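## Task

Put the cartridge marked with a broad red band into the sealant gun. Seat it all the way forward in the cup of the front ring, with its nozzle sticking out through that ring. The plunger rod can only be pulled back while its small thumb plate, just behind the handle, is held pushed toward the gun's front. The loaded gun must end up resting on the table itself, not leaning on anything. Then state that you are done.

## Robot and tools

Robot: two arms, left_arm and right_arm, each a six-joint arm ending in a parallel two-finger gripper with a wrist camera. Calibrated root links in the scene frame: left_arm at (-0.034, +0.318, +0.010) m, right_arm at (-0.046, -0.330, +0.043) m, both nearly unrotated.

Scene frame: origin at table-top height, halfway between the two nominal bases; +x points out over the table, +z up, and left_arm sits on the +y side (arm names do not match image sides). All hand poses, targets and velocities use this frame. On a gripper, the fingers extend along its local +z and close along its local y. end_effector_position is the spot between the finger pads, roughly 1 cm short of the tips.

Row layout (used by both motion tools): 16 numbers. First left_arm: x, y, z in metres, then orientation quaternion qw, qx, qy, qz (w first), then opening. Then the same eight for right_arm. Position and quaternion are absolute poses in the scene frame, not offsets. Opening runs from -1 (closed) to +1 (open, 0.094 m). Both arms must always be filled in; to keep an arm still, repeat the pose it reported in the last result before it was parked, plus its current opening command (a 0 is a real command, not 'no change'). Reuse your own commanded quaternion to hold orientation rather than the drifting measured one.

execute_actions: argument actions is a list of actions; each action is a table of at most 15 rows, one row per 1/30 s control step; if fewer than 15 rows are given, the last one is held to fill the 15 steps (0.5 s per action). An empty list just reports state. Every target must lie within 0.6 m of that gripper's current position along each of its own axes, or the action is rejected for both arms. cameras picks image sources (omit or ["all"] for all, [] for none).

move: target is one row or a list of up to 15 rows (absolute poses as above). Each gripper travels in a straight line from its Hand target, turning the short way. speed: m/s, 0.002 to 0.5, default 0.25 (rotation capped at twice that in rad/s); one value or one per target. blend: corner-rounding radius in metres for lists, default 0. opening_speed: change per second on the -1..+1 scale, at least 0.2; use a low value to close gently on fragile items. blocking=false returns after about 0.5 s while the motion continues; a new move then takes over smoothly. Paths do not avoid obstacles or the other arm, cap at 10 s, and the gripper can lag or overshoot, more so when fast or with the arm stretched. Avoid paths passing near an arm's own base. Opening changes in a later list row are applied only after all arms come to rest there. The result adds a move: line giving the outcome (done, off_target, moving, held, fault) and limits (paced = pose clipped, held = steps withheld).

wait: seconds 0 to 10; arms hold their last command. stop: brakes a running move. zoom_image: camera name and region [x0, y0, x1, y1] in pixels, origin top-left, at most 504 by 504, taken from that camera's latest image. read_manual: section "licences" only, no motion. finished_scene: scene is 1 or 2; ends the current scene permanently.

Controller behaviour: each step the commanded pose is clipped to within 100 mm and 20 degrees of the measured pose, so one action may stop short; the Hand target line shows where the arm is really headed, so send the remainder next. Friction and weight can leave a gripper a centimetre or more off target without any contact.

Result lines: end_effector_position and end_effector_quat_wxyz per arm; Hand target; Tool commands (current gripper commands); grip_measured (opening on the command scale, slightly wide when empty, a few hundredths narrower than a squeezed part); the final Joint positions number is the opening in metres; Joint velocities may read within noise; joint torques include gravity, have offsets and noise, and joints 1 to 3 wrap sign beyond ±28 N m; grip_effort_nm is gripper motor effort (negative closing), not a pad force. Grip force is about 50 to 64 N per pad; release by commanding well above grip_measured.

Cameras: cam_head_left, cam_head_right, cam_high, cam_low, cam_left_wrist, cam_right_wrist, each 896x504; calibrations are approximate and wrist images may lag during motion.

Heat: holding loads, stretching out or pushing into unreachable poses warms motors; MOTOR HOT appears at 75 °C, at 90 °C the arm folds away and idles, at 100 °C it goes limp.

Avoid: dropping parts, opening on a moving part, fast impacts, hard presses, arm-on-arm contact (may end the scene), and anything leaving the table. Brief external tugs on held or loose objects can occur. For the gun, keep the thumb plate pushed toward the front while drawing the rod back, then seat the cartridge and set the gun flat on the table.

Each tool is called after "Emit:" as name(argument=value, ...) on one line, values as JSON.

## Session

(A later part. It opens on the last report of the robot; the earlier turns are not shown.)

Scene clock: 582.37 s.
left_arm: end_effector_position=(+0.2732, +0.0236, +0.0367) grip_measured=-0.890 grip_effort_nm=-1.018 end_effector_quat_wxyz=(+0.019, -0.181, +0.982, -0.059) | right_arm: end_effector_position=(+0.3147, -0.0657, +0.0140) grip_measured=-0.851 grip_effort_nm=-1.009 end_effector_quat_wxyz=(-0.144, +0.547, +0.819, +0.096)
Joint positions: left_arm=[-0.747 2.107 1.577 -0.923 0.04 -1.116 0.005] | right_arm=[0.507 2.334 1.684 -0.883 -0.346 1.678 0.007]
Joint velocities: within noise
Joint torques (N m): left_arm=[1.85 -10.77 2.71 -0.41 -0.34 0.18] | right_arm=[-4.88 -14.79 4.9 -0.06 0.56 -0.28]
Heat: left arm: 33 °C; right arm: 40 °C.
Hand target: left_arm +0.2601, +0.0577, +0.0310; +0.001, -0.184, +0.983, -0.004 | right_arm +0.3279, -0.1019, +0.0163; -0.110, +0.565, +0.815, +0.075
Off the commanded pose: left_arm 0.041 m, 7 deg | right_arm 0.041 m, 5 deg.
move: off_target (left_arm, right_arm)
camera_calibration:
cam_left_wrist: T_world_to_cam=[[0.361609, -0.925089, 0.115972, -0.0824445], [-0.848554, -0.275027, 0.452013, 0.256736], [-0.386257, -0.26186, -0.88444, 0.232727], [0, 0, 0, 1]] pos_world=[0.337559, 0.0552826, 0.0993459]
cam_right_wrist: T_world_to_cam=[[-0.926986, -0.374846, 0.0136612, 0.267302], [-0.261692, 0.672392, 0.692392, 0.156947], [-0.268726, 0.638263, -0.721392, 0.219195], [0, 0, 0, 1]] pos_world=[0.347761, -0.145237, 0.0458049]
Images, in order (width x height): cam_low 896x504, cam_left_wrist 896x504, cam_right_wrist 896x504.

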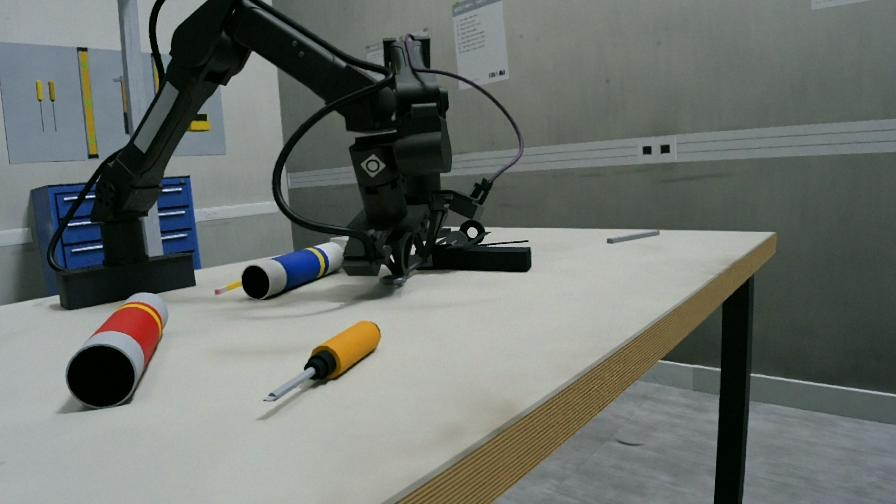

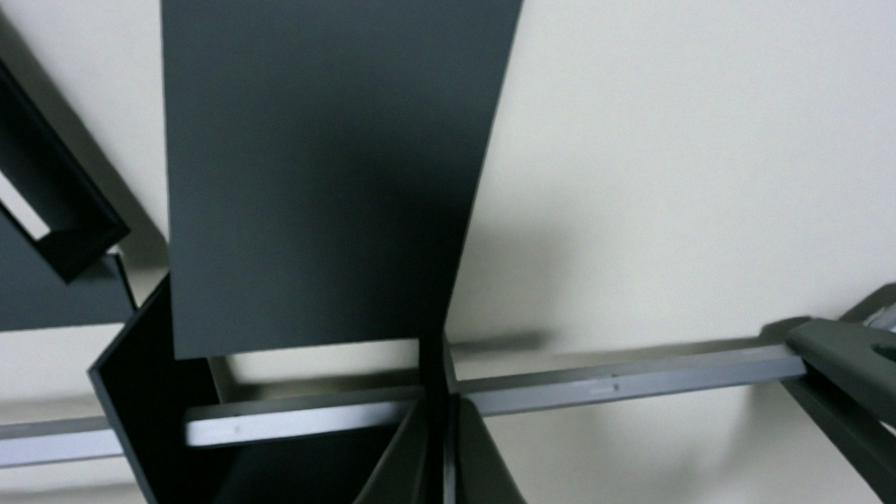

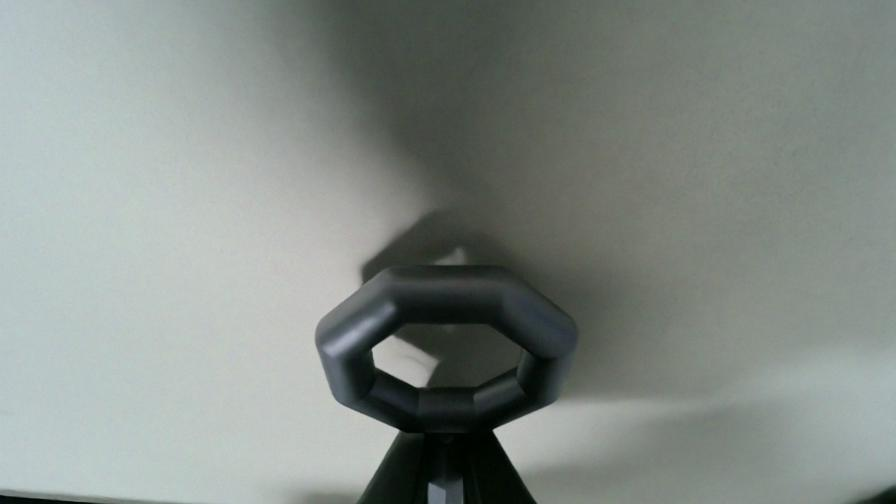

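Emit:
move(target=[[0.2730,0.024, 0.032, 0, -0.1822, 0.9833, 0, -0.97, 0.3165, -0.0675, 0.014, -0.1073, 0.5644, 0.8150, 0.0744, -0.95],[0.2730,0.024, 0.032, 0, -0.1822, 0.9833, 0, -0.4, 0.3165, -0.0675, 0.014, -0.1073, 0.5644, 0.8150, 0.0744, -0.92],[0.2730,0.024, 0.10, 0, -0.1822, 0.9833, 0, 0.4, 0.3165, -0.0675, 0.014, -0.1073, 0.5644, 0.8150, 0.0744, -0.92]], speed=0.06)

Scene clock: 603.13 s.
left_arm: end_effector_position=(+0.2700, +0.0244, +0.0917) grip_measured=+0.398 grip_effort_nm=0.100 end_effector_quat_wxyz=(-0.011, -0.179, +0.984, -0.002) | right_arm: end_effector_position=(+0.3148, -0.0661, +0.0125) grip_measured=-0.851 grip_effort_nm=-1.009 end_effector_quat_wxyz=(-0.128, +0.554, +0.818, +0.086)
Joint positions: left_arm=[-0.76 2.192 1.939 -1.329 0.02 -1.122 0.066] | right_arm=[0.521 2.333 1.684 -0.882 -0.307 1.704 0.007]
Joint velocities: within noise
Joint torques (N m): left_arm=[-0.42 -10.33 8.39 -0.13 -0.17 -0.1] | right_arm=[0.65 -13.34 6.63 0.18 0.3 0.24]
Heat: left arm: 34 °C; right arm: 42 °C.
Hand target: left_arm +0.2719, +0.0249, +0.1001; -0.002, -0.181, +0.983, +0.002 | right_arm +0.3186, -0.0697, +0.0146; -0.106, +0.563, +0.816, +0.077
Off the commanded pose: left_arm 0.009 m, 1 deg | right_arm 0.003 m, 3 deg.
move: off_target (right_arm); target 2's new opening was sent with right_arm's hand 0.002 m and 3 deg from that target
camera_calibration:
cam_left_wrist: T_world_to_cam=[[0.361224, -0.932438, -0.00872505, -0.0752414], [-0.812171, -0.319202, 0.488352, 0.217253], [-0.458143, -0.169318, -0.872603, 0.296437], [0, 0, 0, 1]] pos_world=[0.339436, 0.0493819, 0.151919]
cam_right_wrist: T_world_to_cam=[[-0.931733, -0.362862, 0.0143212, 0.26952], [-0.26224, 0.699595, 0.664678, 0.16059], [-0.251206, 0.615547, -0.746993, 0.211654], [0, 0, 0, 1]] pos_world=[0.346402, -0.144832, 0.0475035]

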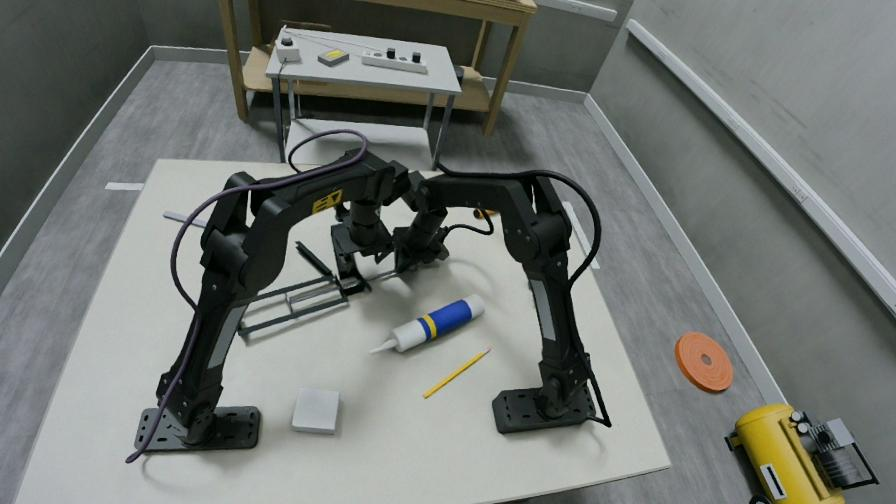

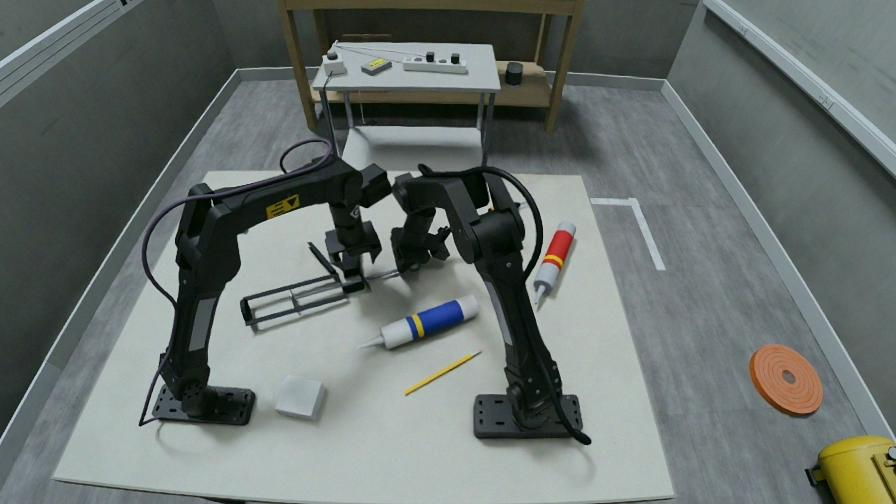

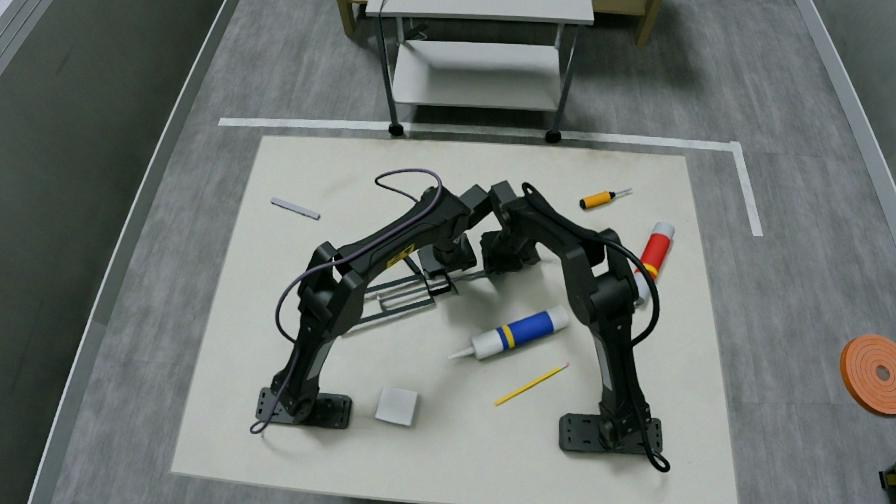

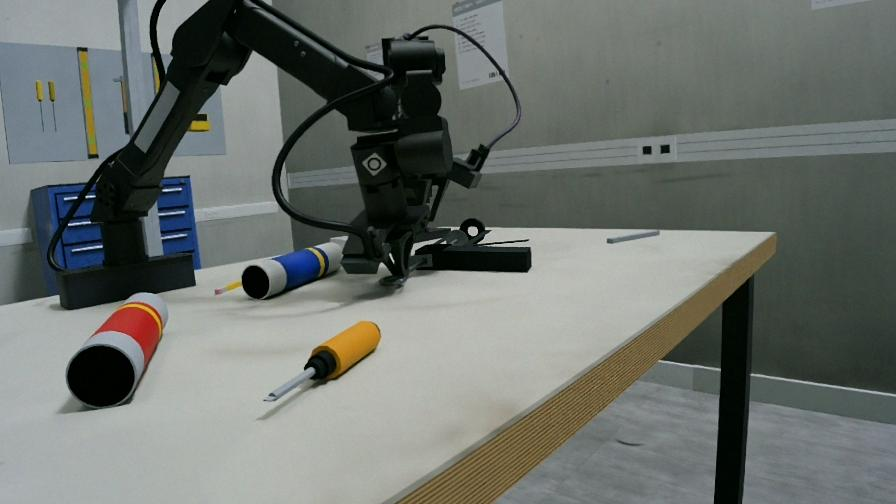

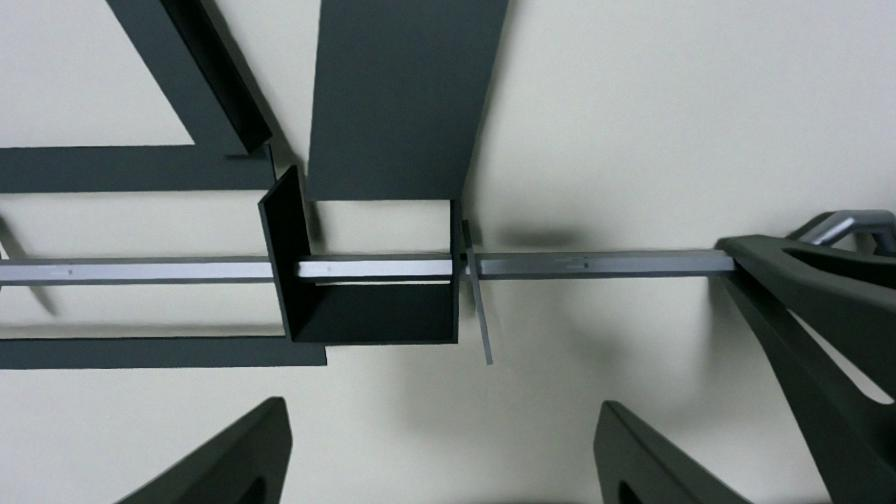

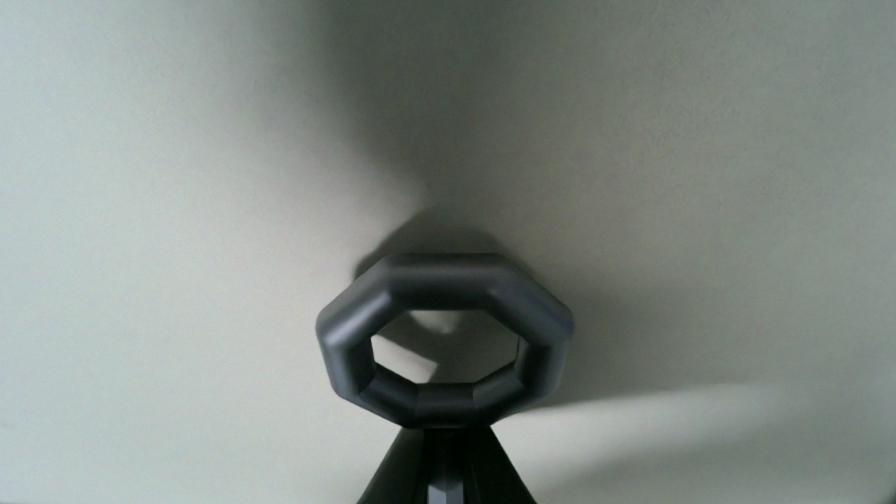

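Emit:
move(target=[[0.268,0.016, 0.055, 0, -0.1822, 0.9833, 0, -0.3, 0.3165, -0.0675, 0.014, -0.1073, 0.5644, 0.8150, 0.0744, -0.92]], speed=0.06, cameras=["cam_left_wrist","cam_low"])

Scene clock: 653.90 s.
left_arm: end_effector_position=(+0.2662, +0.0280, +0.0822) grip_measured=-0.298 grip_effort_nm=-0.085 end_effector_quat_wxyz=(-0.017, -0.178, +0.984, +0.007) | right_arm: end_effector_position=(+0.3148, -0.0661, +0.0125) grip_measured=-0.851 grip_effort_nm=-1.009 end_effector_quat_wxyz=(-0.128, +0.554, +0.818, +0.086)
Joint positions: left_arm=[-0.76 2.192 1.901 -1.311 0.02 -1.12 0.033] | right_arm=[0.521 2.333 1.684 -0.882 -0.307 1.706 0.007]
Joint velocities: within noise
Joint torques (N m): left_arm=[0.08 -10.3 6.01 0.1 0.01 0.01] | right_arm=[0.64 -13.29 6.63 0.17 0.29 0.28]
Heat: left arm: 33 °C; right arm: 43 °C.
Hand target: left_arm +0.2667, +0.0276, +0.0830; -0.017, -0.178, +0.984, +0.005 | right_arm +0.3183, -0.0696, +0.0144; -0.107, +0.565, +0.814, +0.076
Off the commanded pose: left_arm 0.030 m, 2 deg | right_arm 0.003 m, 3 deg.
move: held (left_arm; a check stopped the path), off_target (right_arm; braked when a check withheld steps of left_arm); limits=held
pose unreachable (left arm): on one or more control steps of this call, first in action 0 (counted from 0), this arm could not follow its commanded pose, so it was not sent that pose on those steps. It may still have moved: this result reports where it is.
cause: moving toward the commanded pose would bring a part of the arm too close to another arm (this arm's wrist (the part past joint 4) and the right arm's wrist (the part past joint 4), along the way the arms are being sent, or toward where that arm still pushes).
camera_calibration:
cam_left_wrist: T_world_to_cam=[[0.359538, -0.932748, -0.0267209, -0.0686285], [-0.805566, -0.324712, 0.495606, 0.21779], [-0.470952, -0.156664, -0.868136, 0.289654], [0, 0, 0, 1]] pos_world=[0.336532, 0.0520842, 0.141688]
Images, in order (width x height): cam_low 896x504, cam_left_wrist 896x504.

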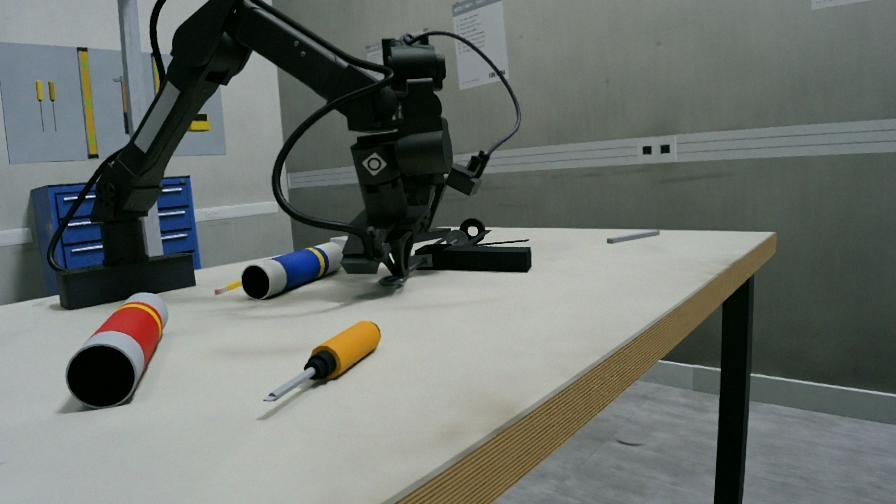

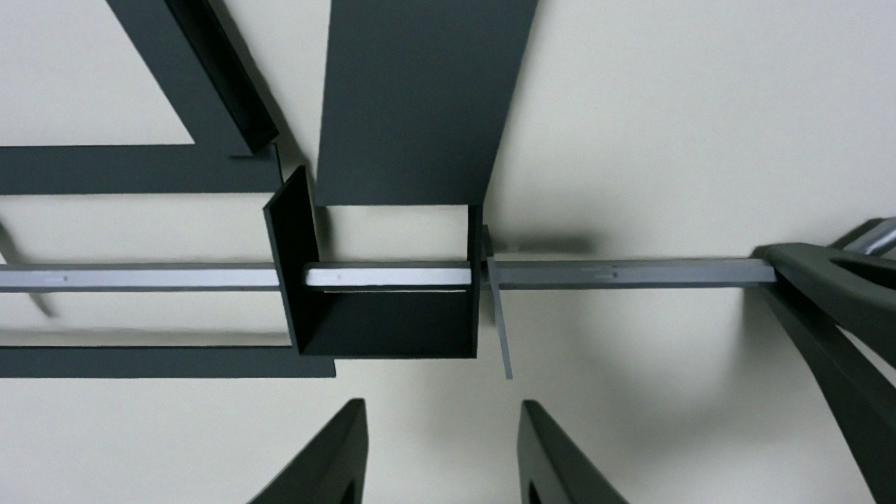

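Emit:
move(target=[[0.2667,0.0276, 0.083, 0, -0.1822, 0.9833, 0, -0.3, 0.3145, -0.0640, 0.014, -0.1073, 0.5644, 0.8150, 0.0744, 0.0],[0.2667,0.0276, 0.083, 0, -0.1822, 0.9833, 0, -0.3, 0.3145, -0.0640, 0.060, -0.1073, 0.5644, 0.8150, 0.0744, 0.0],[0.2667,0.0276, 0.083, 0, -0.1822, 0.9833, 0, -0.3, 0.3300, -0.1140, 0.10, -0.1073, 0.5644, 0.8150, 0.0744, 0.0]], speed=0.08, cameras=["cam_left_wrist","cam_right_wrist"])

Emit:
move(target=[[0.268,0.016, 0.050, 0, -0.1822, 0.9833, 0, -0.3, 0.3300, -0.1140, 0.10, -0.1073, 0.5644, 0.8150, 0.0744, 0.0]], speed=0.08, cameras=["cam_left_wrist"])

Scene clock: 672.40 s.
left_arm: end_effector_position=(+0.2623, +0.0317, +0.0766) grip_measured=-0.298 grip_effort_nm=-0.081 end_effector_quat_wxyz=(-0.023, -0.178, +0.984, +0.015) | right_arm: end_effector_position=(+0.3163, -0.0694, +0.0104) grip_measured=-0.002 grip_effort_nm=0.134 end_effector_quat_wxyz=(-0.111, +0.561, +0.817, +0.076)
Joint positions: left_arm=[-0.76 2.192 1.878 -1.308 0.02 -1.119 0.033] | right_arm=[0.529 2.333 1.684 -0.882 -0.266 1.726 0.047]
Joint velocities: within noise
Joint torques (N m): left_arm=[-0.03 -10.13 5.85 0.05 0.01 0.02] | right_arm=[-0.03 -12.81 5.98 0.25 -0.15 -0.02]
Heat: left arm: 33 °C; right arm: 43 °C.
Hand target: left_arm +0.2625, +0.0315, +0.0768; -0.023, -0.178, +0.984, +0.014 | right_arm +0.3163, -0.0695, +0.0104; -0.111, +0.561, +0.817, +0.076
Off the commanded pose: left_arm 0.009 m, 3 deg | right_arm 0.101 m, 1 deg.
move: held (left_arm, right_arm; a check stopped the path); path passed 0 of 3 targets; limits=held
pose unreachable (left arm): on one or more control steps of this call, first in action 0 (counted from 0), this arm could not follow its commanded pose, so it was not sent that pose on those steps. It may still have moved: this result reports where it is.
cause: moving toward the commanded pose would bring a part of the arm too close to another arm (this arm's wrist (the part past joint 4) and the right arm's wrist (the part past joint 4), along the way the arms are being sent, or toward where that arm still pushes).
pose unreachable (right arm): on one or more control steps of this call, first in action 0 (counted from 0), this arm could not follow its commanded pose, so it was not sent that pose on those steps. It may still have moved: this result reports where it is.
cause: moving toward the commanded pose would bring a part of the arm too close to another arm (this arm's wrist (the part past joint 4) and the left arm's wrist (the part past joint 4), along the way the arms are being sent, or toward where that arm still pushes).
camera_calibration:
cam_left_wrist: T_world_to_cam=[[0.357593, -0.932808, -0.0446801, -0.0620871], [-0.798855, -0.330321, 0.502712, 0.216525], [-0.483692, -0.144073, -0.863299, 0.286142], [0, 0, 0, 1]] pos_world=[0.333579, 0.0548326, 0.135402]
cam_right_wrist: T_world_to_cam=[[-0.937129, -0.348687, 0.0143429, 0.272449], [-0.261289, 0.728296, 0.633493, 0.166744], [-0.231337, 0.589918, -0.773615, 0.204763], [0, 0, 0, 1]] pos_world=[0.346258, -0.147233, 0.0488691]
Images, in order (width x height): cam_left_wrist 896x504, cam_right_wrist 896x504.

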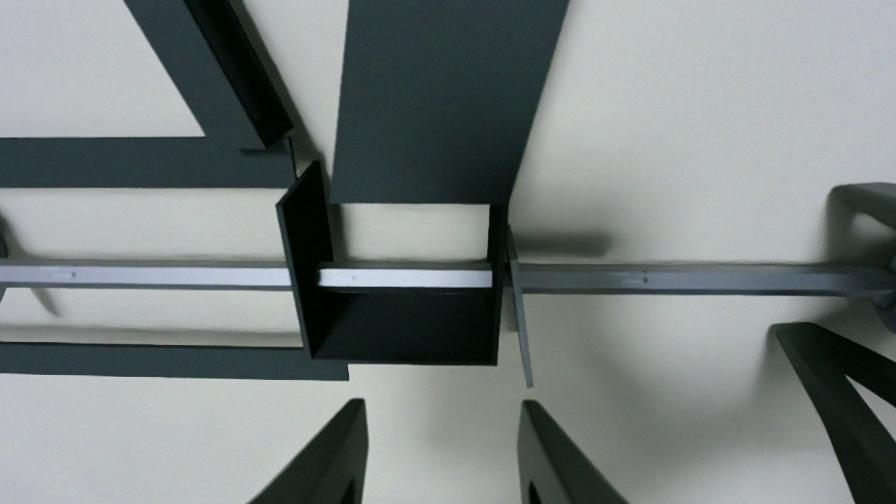

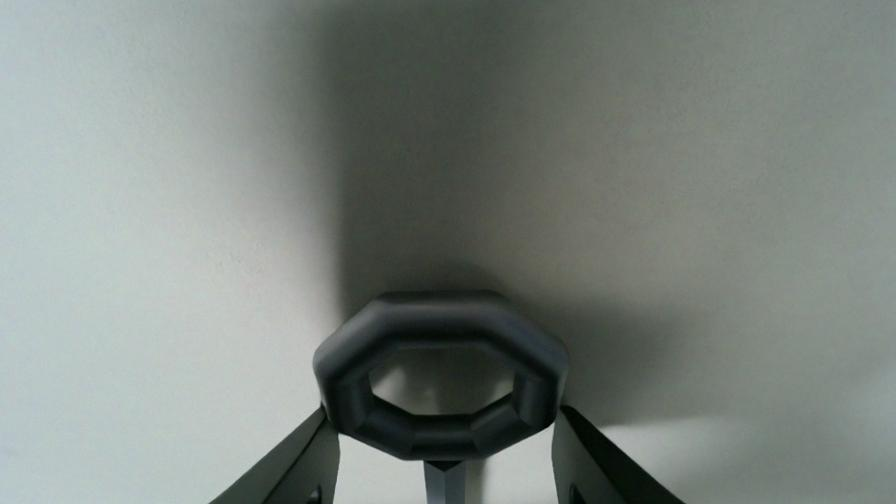

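Scene clock: 674.53 s.
left_arm: end_effector_position=(+0.2623, +0.0155, +0.0609) grip_measured=-0.298 grip_effort_nm=-0.085 end_effector_quat_wxyz=(-0.008, -0.174, +0.985, -0.006) | right_arm: end_effector_position=(+0.3244, -0.1121, +0.0803) grip_measured=-0.002 grip_effort_nm=0.129 end_effector_quat_wxyz=(-0.120, +0.570, +0.811, +0.059)
Joint positions: left_arm=[-0.787 2.192 1.816 -1.194 0.02 -1.14 0.033] | right_arm=[0.432 2.242 1.819 -1.17 -0.267 1.641 0.047]
Joint velocities: within noise
Joint torques (N m): left_arm=[-0.55 -8.81 5.2 0.4 -0.16 -0.16] | right_arm=[-0.46 -15.08 8.4 -0.11 -0.11 -0.17]
Heat: left arm: 33 °C; right arm: 44 °C.
Hand target: left_arm +0.2652, +0.0142, +0.0500; +0.000, -0.178, +0.984, +0.000 | right_arm +0.3296, -0.1131, +0.0993; -0.108, +0.564, +0.815, +0.074
Off the commanded pose: left_arm 0.012 m, 1 deg | right_arm 0.021 m, 2 deg.
move: off_target (left_arm, right_arm)
camera_calibration:
cam_left_wrist: T_world_to_cam=[[0.352651, -0.935753, 0.0020523, -0.0793324], [-0.819218, -0.307672, 0.483963, 0.225207], [-0.452238, -0.172351, -0.875086, 0.263136], [0, 0, 0, 1]] pos_world=[0.33147, 0.0404063, 0.121438]
Images, in order (width x height): cam_left_wrist 896x504.

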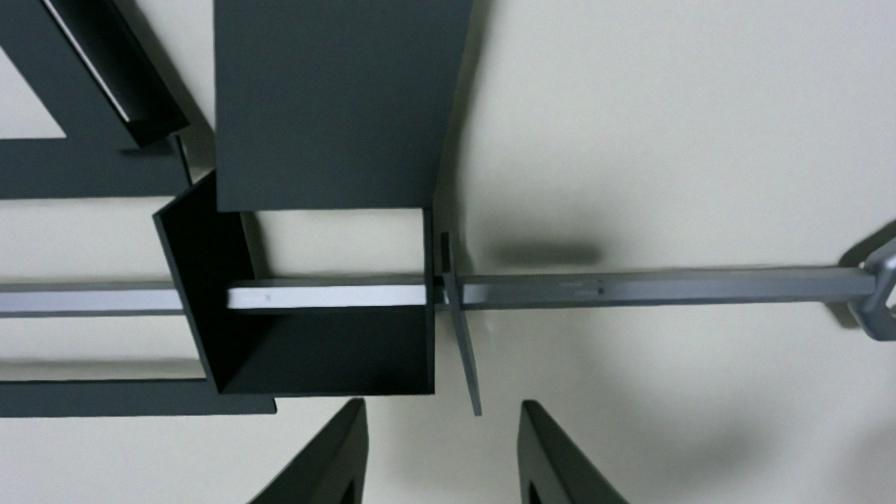

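Emit:
move(target=[[0.270,0.0165, 0.034, 0, -0.1822, 0.9833, 0, -0.3, 0.3300, -0.1140, 0.10, -0.1073, 0.5644, 0.8150, 0.0744, 0.0]], speed=0.05, cameras=["cam_left_wrist"])

Scene clock: 685.60 s.
left_arm: end_effector_position=(+0.2625, +0.0163, +0.0493) grip_measured=-0.298 grip_effort_nm=-0.081 end_effector_quat_wxyz=(-0.009, -0.180, +0.984, -0.004) | right_arm: end_effector_position=(+0.3240, -0.1123, +0.0803) grip_measured=-0.002 grip_effort_nm=0.129 end_effector_quat_wxyz=(-0.120, +0.570, +0.811, +0.058)
Joint positions: left_arm=[-0.786 2.202 1.787 -1.159 0.02 -1.149 0.033] | right_arm=[0.432 2.242 1.819 -1.172 -0.267 1.641 0.047]
Joint velocities: within noise
Joint torques (N m): left_arm=[0.44 -8.27 4.56 0.56 -0.17 -0.12] | right_arm=[-0.58 -15.31 8.12 -0.07 -0.09 -0.17]
Heat: left arm: 33 °C; right arm: 48 °C.
Hand target: left_arm +0.2696, +0.0175, +0.0343; -0.001, -0.187, +0.982, +0.000 | right_arm +0.3296, -0.1141, +0.0995; -0.107, +0.565, +0.815, +0.074
Off the commanded pose: left_arm 0.017 m, 1 deg | right_arm 0.021 m, 3 deg.
move: off_target (left_arm, right_arm)
camera_calibration:
cam_left_wrist: T_world_to_cam=[[0.362677, -0.931912, -0.00233073, -0.0811607], [-0.814226, -0.318091, 0.485648, 0.229973], [-0.453323, -0.174236, -0.874151, 0.253466], [0, 0, 0, 1]] pos_world=[0.331587, 0.0416803, 0.109692]
Images, in order (width x height): cam_left_wrist 896x504.

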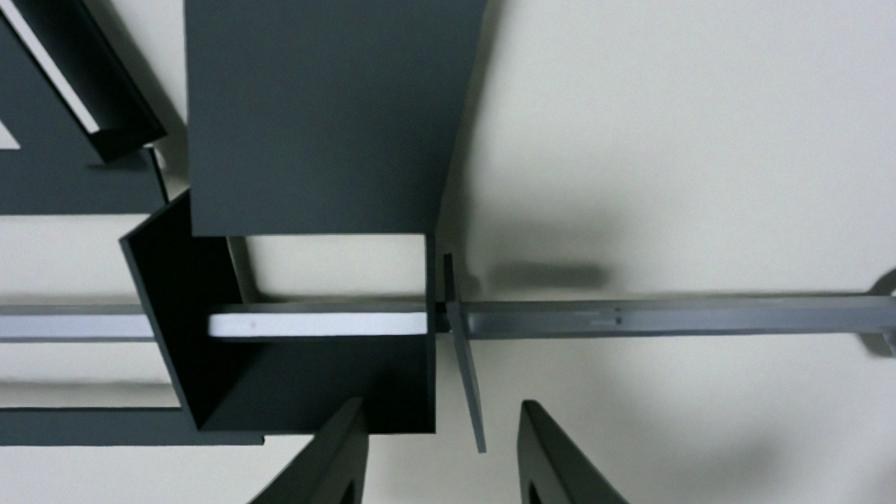

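Emit:
move(target=[[0.278,0.0190, 0.034, 0, -0.1822, 0.9833, 0, -0.3, 0.3300, -0.1140, 0.09, -0.1073, 0.5644, 0.8150, 0.0744, 0.0]], speed=0.05, cameras=["cam_left_wrist"])

Scene clock: 696.67 s.
left_arm: end_effector_position=(+0.2628, +0.0167, +0.0487) grip_measured=-0.298 grip_effort_nm=-0.076 end_effector_quat_wxyz=(-0.012, -0.181, +0.983, -0.005) | right_arm: end_effector_position=(+0.3254, -0.1117, +0.0803) grip_measured=-0.002 grip_effort_nm=0.134 end_effector_quat_wxyz=(-0.119, +0.569, +0.811, +0.061)
Joint positions: left_arm=[-0.783 2.204 1.787 -1.159 0.025 -1.149 0.033] | right_arm=[0.432 2.242 1.819 -1.166 -0.267 1.64 0.047]
Joint velocities: within noise
Joint torques (N m): left_arm=[1.39 -7.35 6.56 0.49 -0.21 0.17] | right_arm=[-0.61 -14.68 5.78 0.26 -0.09 -0.18]
Heat: left arm: 33 °C; right arm: 50 °C.
Hand target: left_arm +0.2767, +0.0194, +0.0340; +0.000, -0.182, +0.983, +0.000 | right_arm +0.3300, -0.1139, +0.0898; -0.107, +0.564, +0.815, +0.074
Off the commanded pose: left_arm 0.021 m, 1 deg | right_arm 0.011 m, 2 deg.
move: off_target (left_arm, right_arm)
camera_calibration:
cam_left_wrist: T_world_to_cam=[[0.365542, -0.930793, -0.00189486, -0.0816595], [-0.811125, -0.319543, 0.489866, 0.229612], [-0.456569, -0.17753, -0.871796, 0.253925], [0, 0, 0, 1]] pos_world=[0.332028, 0.042442, 0.108737]
Images, in order (width x height): cam_left_wrist 896x504.

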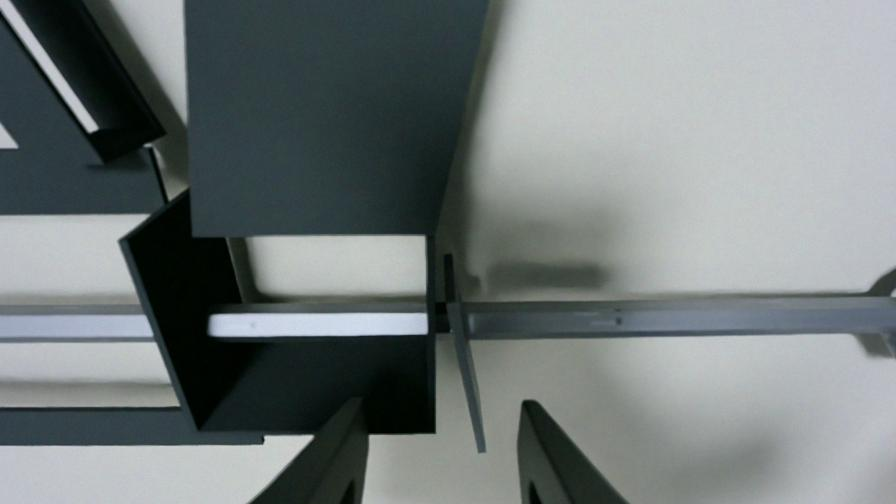

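Emit:
move(target=[[0.272,0.0190, 0.060, 0, -0.1822, 0.9833, 0, -0.3, 0.3300, -0.1140, 0.085, -0.1073, 0.5644, 0.8150, 0.0744, 0.0]], speed=0.05, cameras=["cam_left_wrist"])

Scene clock: 707.17 s.
left_arm: end_effector_position=(+0.2693, +0.0180, +0.0548) grip_measured=-0.298 grip_effort_nm=-0.071 end_effector_quat_wxyz=(-0.008, -0.187, +0.982, -0.009) | right_arm: end_effector_position=(+0.3291, -0.1100, +0.0802) grip_measured=-0.002 grip_effort_nm=0.129 end_effector_quat_wxyz=(-0.115, +0.568, +0.812, +0.068)
Joint positions: left_arm=[-0.77 2.204 1.812 -1.173 0.023 -1.149 0.033] | right_arm=[0.432 2.242 1.819 -1.149 -0.267 1.64 0.047]
Joint velocities: within noise
Joint torques (N m): left_arm=[0.31 -9.8 8.34 -0.11 -0.21 0.1] | right_arm=[-0.61 -14.34 4.7 0.3 -0.09 -0.16]
Heat: left arm: 32 °C; right arm: 50 °C.
Hand target: left_arm +0.2745, +0.0212, +0.0598; +0.000, -0.186, +0.982, -0.001 | right_arm +0.3300, -0.1139, +0.0848; -0.107, +0.565, +0.815, +0.074
Off the commanded pose: left_arm 0.006 m, 1 deg | right_arm 0.006 m, 1 deg.
move: done
camera_calibration:
cam_left_wrist: T_world_to_cam=[[0.376914, -0.926219, 0.00733169, -0.0864709], [-0.811411, -0.326356, 0.484874, 0.232785], [-0.446707, -0.188705, -0.874553, 0.260138], [0, 0, 0, 1]] pos_world=[0.337682, 0.0449691, 0.115267]
Images, in order (width x height): cam_left_wrist 896x504.

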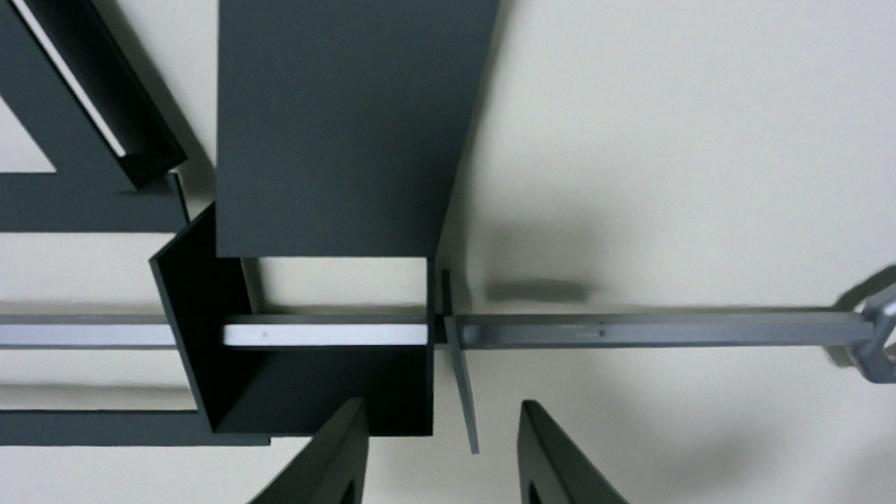

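Emit:
move(target=[[0.272,0.0170, 0.028, 0, -0.1822, 0.9833, 0, -0.3, 0.3300, -0.1140, 0.085, -0.1073, 0.5644, 0.8150, 0.0744, 0.0]], speed=0.05, cameras=["cam_left_wrist","cam_low"])

Emit:
zoom_image(camera="cam_low", region=[400, 220, 460, 290])

Scene clock: 719.60 s.
left_arm: end_effector_position=(+0.2699, +0.0198, +0.0386) grip_measured=-0.298 grip_effort_nm=-0.076 end_effector_quat_wxyz=(-0.007, -0.184, +0.983, -0.005) | right_arm: end_effector_position=(+0.3291, -0.1100, +0.0802) grip_measured=-0.002 grip_effort_nm=0.125 end_effector_quat_wxyz=(-0.115, +0.568, +0.812, +0.068)
Joint positions: left_arm=[-0.769 2.219 1.772 -1.124 0.017 -1.14 0.033] | right_arm=[0.432 2.242 1.819 -1.149 -0.267 1.64 0.047]
Joint velocities: within noise
Joint torques (N m): left_arm=[-0.59 -8.94 5.29 0.43 -0.13 0.04] | right_arm=[-0.59 -14.35 4.7 0.29 -0.09 -0.16]
Heat: left arm: 33 °C; right arm: 51 °C.
Hand target: left_arm +0.2721, +0.0179, +0.0286; +0.000, -0.178, +0.984, +0.000 | right_arm +0.3300, -0.1140, +0.0849; -0.108, +0.565, +0.815, +0.074
Off the commanded pose: left_arm 0.011 m, 1 deg | right_arm 0.006 m, 1 deg.
move: off_target (left_arm)
camera_calibration:
cam_left_wrist: T_world_to_cam=[[0.369816, -0.929105, -0.000601388, -0.0826761], [-0.813917, -0.32428, 0.48206, 0.242488], [-0.44808, -0.177784, -0.876138, 0.246867], [0, 0, 0, 1]] pos_world=[0.338556, 0.0457083, 0.099346]
Images, in order (width x height): cam_low 896x504, cam_left_wrist 896x504.

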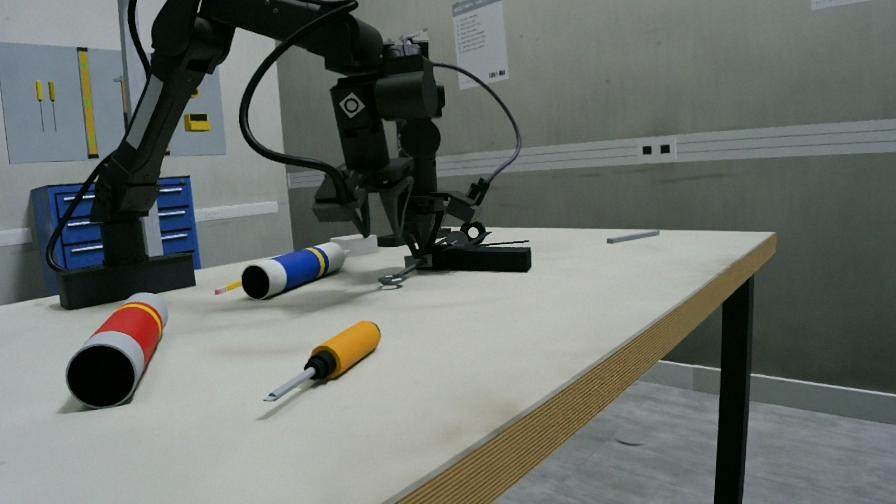

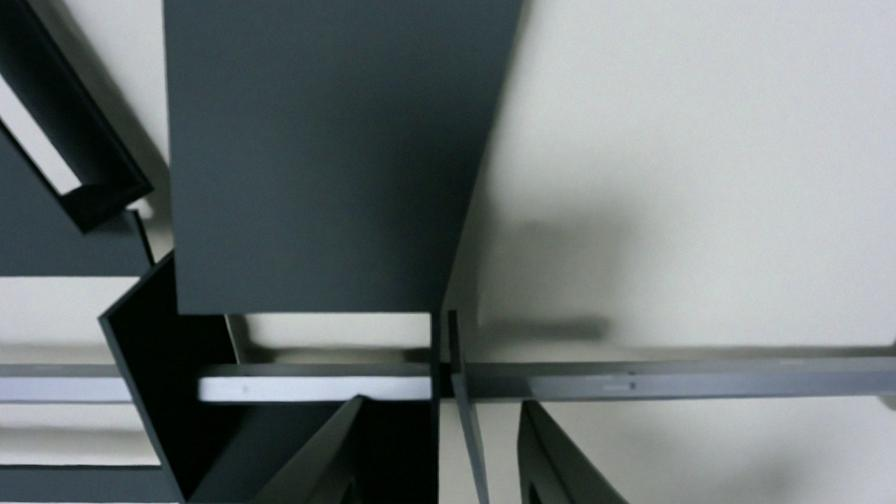

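Scaled by 7.200 from the camera's 896x504 image, which has a finer 1280x720 frame.

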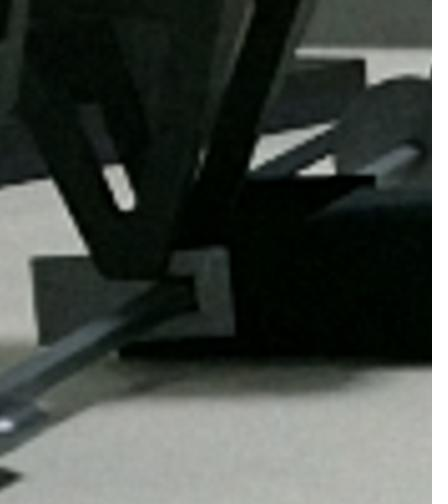

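Emit:
move(target=[[0.272,0.0160, 0.020, 0, -0.1822, 0.9833, 0, -0.3, 0.3300, -0.1140, 0.085, -0.1073, 0.5644, 0.8150, 0.0744, 0.0],[0.272,0.0160, 0.020, 0, -0.1822, 0.9833, 0, -0.97, 0.3300, -0.1140, 0.085, -0.1073, 0.5644, 0.8150, 0.0744, 0.0]], speed=0.05, opening_speed=0.4, cameras=["cam_left_wrist","cam_low"])

Emit:
zoom_image(camera="cam_low", region=[400, 220, 460, 290])

Scene clock: 732.30 s.
left_arm: end_effector_position=(+0.2716, +0.0198, +0.0371) grip_measured=-0.887 grip_effort_nm=-0.999 end_effector_quat_wxyz=(+0.000, -0.183, +0.983, -0.003) | right_arm: end_effector_position=(+0.3291, -0.1100, +0.0802) grip_measured=-0.002 grip_effort_nm=0.129 end_effector_quat_wxyz=(-0.115, +0.568, +0.812, +0.068)
Joint positions: left_arm=[-0.772 2.219 1.766 -1.112 0.003 -1.142 0.005] | right_arm=[0.432 2.242 1.819 -1.149 -0.267 1.64 0.047]
Joint velocities: within noise
Joint torques (N m): left_arm=[-0.66 -8.13 4.63 0.54 -0.08 -0.08] | right_arm=[-0.61 -14.37 4.71 0.3 -0.09 -0.16]
Heat: left arm: 33 °C; right arm: 51 °C.
Hand target: left_arm +0.2721, +0.0174, +0.0204; +0.002, -0.182, +0.983, +0.002 | right_arm +0.3300, -0.1139, +0.0849; -0.107, +0.565, +0.815, +0.074
Off the commanded pose: left_arm 0.018 m, 0 deg | right_arm 0.006 m, 1 deg.
move: off_target (left_arm); target 2's new opening was sent with left_arm's hand 0.018 m and 1 deg from that target
camera_calibration:
cam_left_wrist: T_world_to_cam=[[0.368435, -0.929653, -0.000643106, -0.0829168], [-0.821066, -0.325725, 0.468778, 0.247041], [-0.436011, -0.172187, -0.883316, 0.243142], [0, 0, 0, 1]] pos_world=[0.339399, 0.0452495, 0.0989105]
Images, in order (width x height): cam_low 896x504, cam_left_wrist 896x504.

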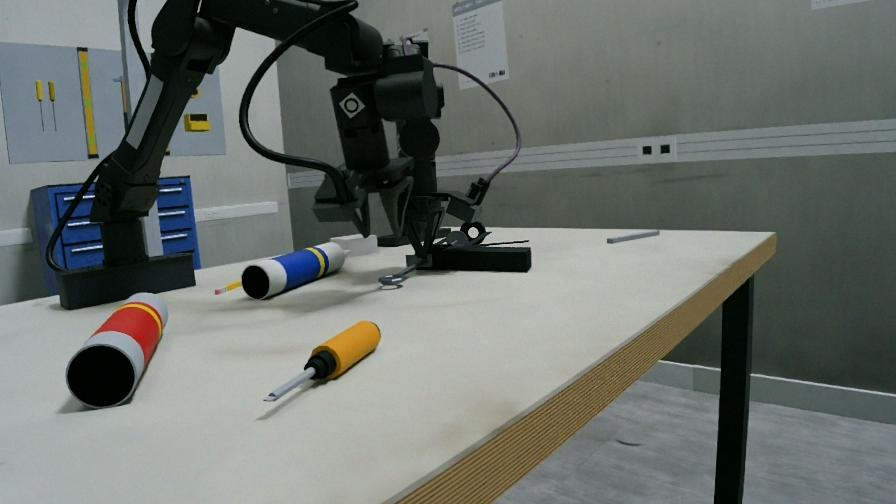

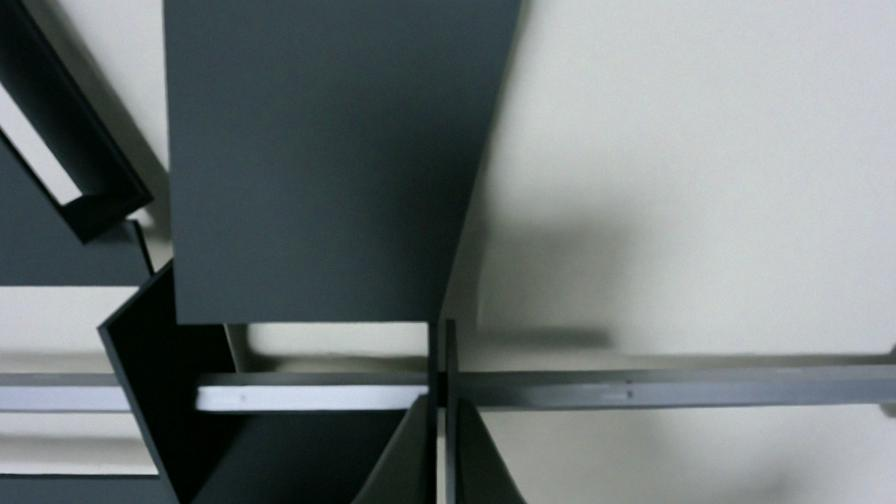

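Scaled by 7.200 from the camera's 896x504 image, which has a finer 1280x720 frame.

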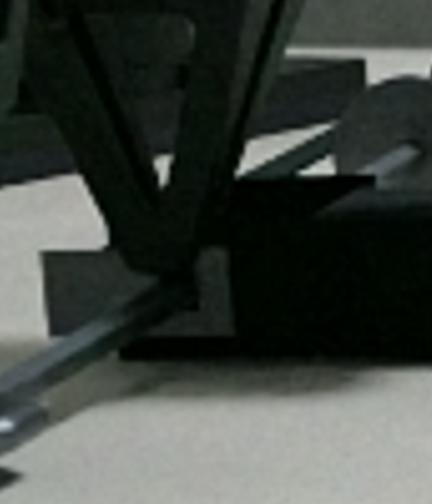

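Emit:
move(target=[[0.272,0.0175, 0.028, 0, -0.1822, 0.9833, 0, -0.97, 0.3305, -0.1050, 0.05, -0.1073, 0.5644, 0.8150, 0.0744, 0.1],[0.272,0.0175, 0.028, 0, -0.1822, 0.9833, 0, -0.97, 0.3295, -0.1000, 0.011, -0.1073, 0.5644, 0.8150, 0.0744, 0.1],[0.272,0.0175, 0.028, 0, -0.1822, 0.9833, 0, -0.97, 0.319, -0.062, 0.009, -0.1073, 0.5644, 0.8150, 0.0744, 0.1]], speed=[0.08,0.05,0.05], cameras=["cam_left_wrist","cam_low","cam_right_wrist"])

Emit:
zoom_image(camera="cam_low", region=[340, 190, 480, 300])

Scene clock: 755.13 s.
left_arm: end_effector_position=(+0.2713, +0.0200, +0.0371) grip_measured=-0.890 grip_effort_nm=-1.018 end_effector_quat_wxyz=(+0.000, -0.183, +0.983, -0.003) | right_arm: end_effector_position=(+0.3182, -0.0755, +0.0162) grip_measured=+0.098 grip_effort_nm=0.134 end_effector_quat_wxyz=(-0.111, +0.555, +0.821, +0.077)
Joint positions: left_arm=[-0.772 2.219 1.766 -1.113 0.003 -1.142 0.005] | right_arm=[0.513 2.319 1.684 -0.899 -0.269 1.695 0.052]
Joint velocities: within noise
Joint torques (N m): left_arm=[-0.29 -8.94 5.61 0.31 -0.05 -0.05] | right_arm=[-0.31 -12.77 6.01 0.25 -0.14 -0.03]
Heat: left arm: 33 °C; right arm: 50 °C.
Hand target: left_arm +0.2717, +0.0178, +0.0281; +0.000, -0.182, +0.983, +0.000 | right_arm +0.3193, -0.0770, +0.0163; -0.111, +0.556, +0.820, +0.078
Off the commanded pose: left_arm 0.009 m, 0 deg | right_arm 0.015 m, 1 deg.
move: held (right_arm; a check stopped the path); path passed 2 of 3 targets; limits=held
pose unreachable (right arm): on one or more control steps of this call, first in action 0 (counted from 0), this arm could not follow its commanded pose, so it was not sent that pose on those steps. It may still have moved: this result reports where it is.
cause: moving toward the commanded pose would bring a part of the arm too close to another arm (this arm's wrist (the part past joint 4) and the left arm's wrist (the part past joint 4), at the place that arm is still heading or pushing toward).
camera_calibration:
cam_left_wrist: T_world_to_cam=[[0.368434, -0.929652, -0.00204417, -0.0825161], [-0.820552, -0.326228, 0.469329, 0.246755], [-0.43698, -0.171239, -0.883021, 0.243301], [0, 0, 0, 1]] pos_world=[0.339194, 0.0454498, 0.0988618]
cam_right_wrist: T_world_to_cam=[[-0.932072, -0.362145, 0.00963696, 0.269472], [-0.27389, 0.721836, 0.63556, 0.171487], [-0.237121, 0.589748, -0.771991, 0.215106], [0, 0, 0, 1]] pos_world=[0.349142, -0.153056, 0.0544727]
Images, in order (width x height): cam_low 896x504, cam_left_wrist 896x504, cam_right_wrist 896x504.

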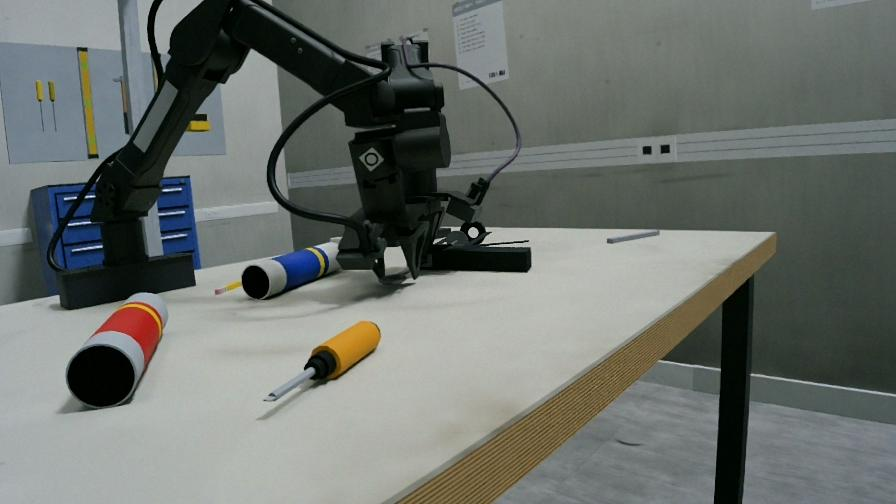

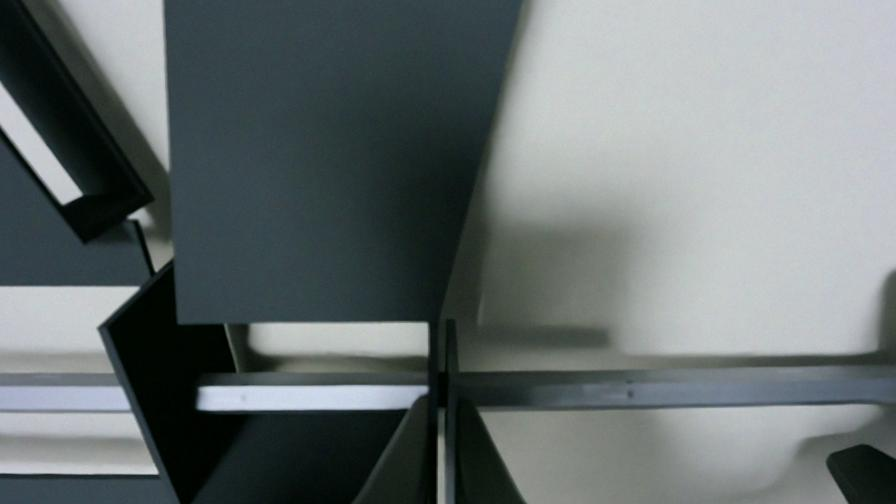

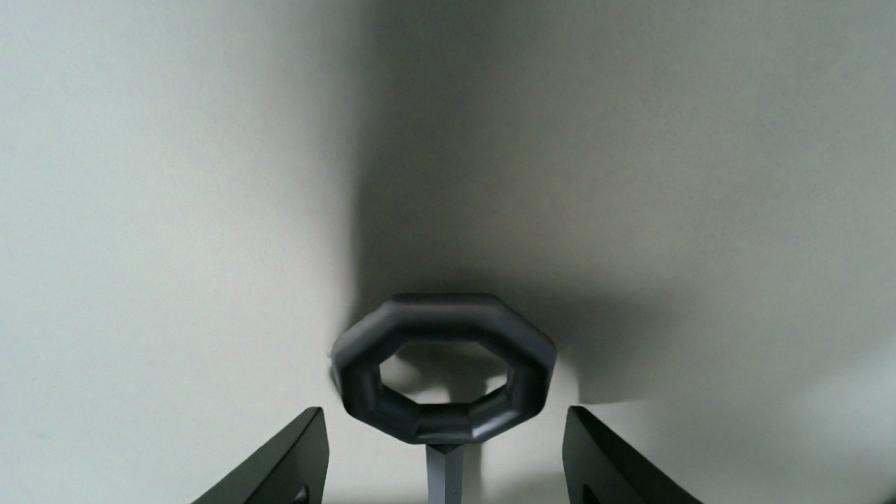

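Scaled by 3.600 from the camera's 896x504 image, which has a finer 1280x720 frame.

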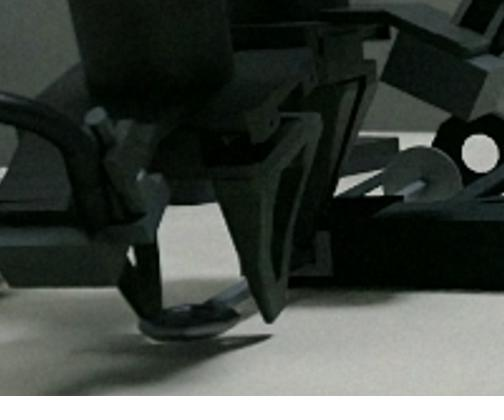

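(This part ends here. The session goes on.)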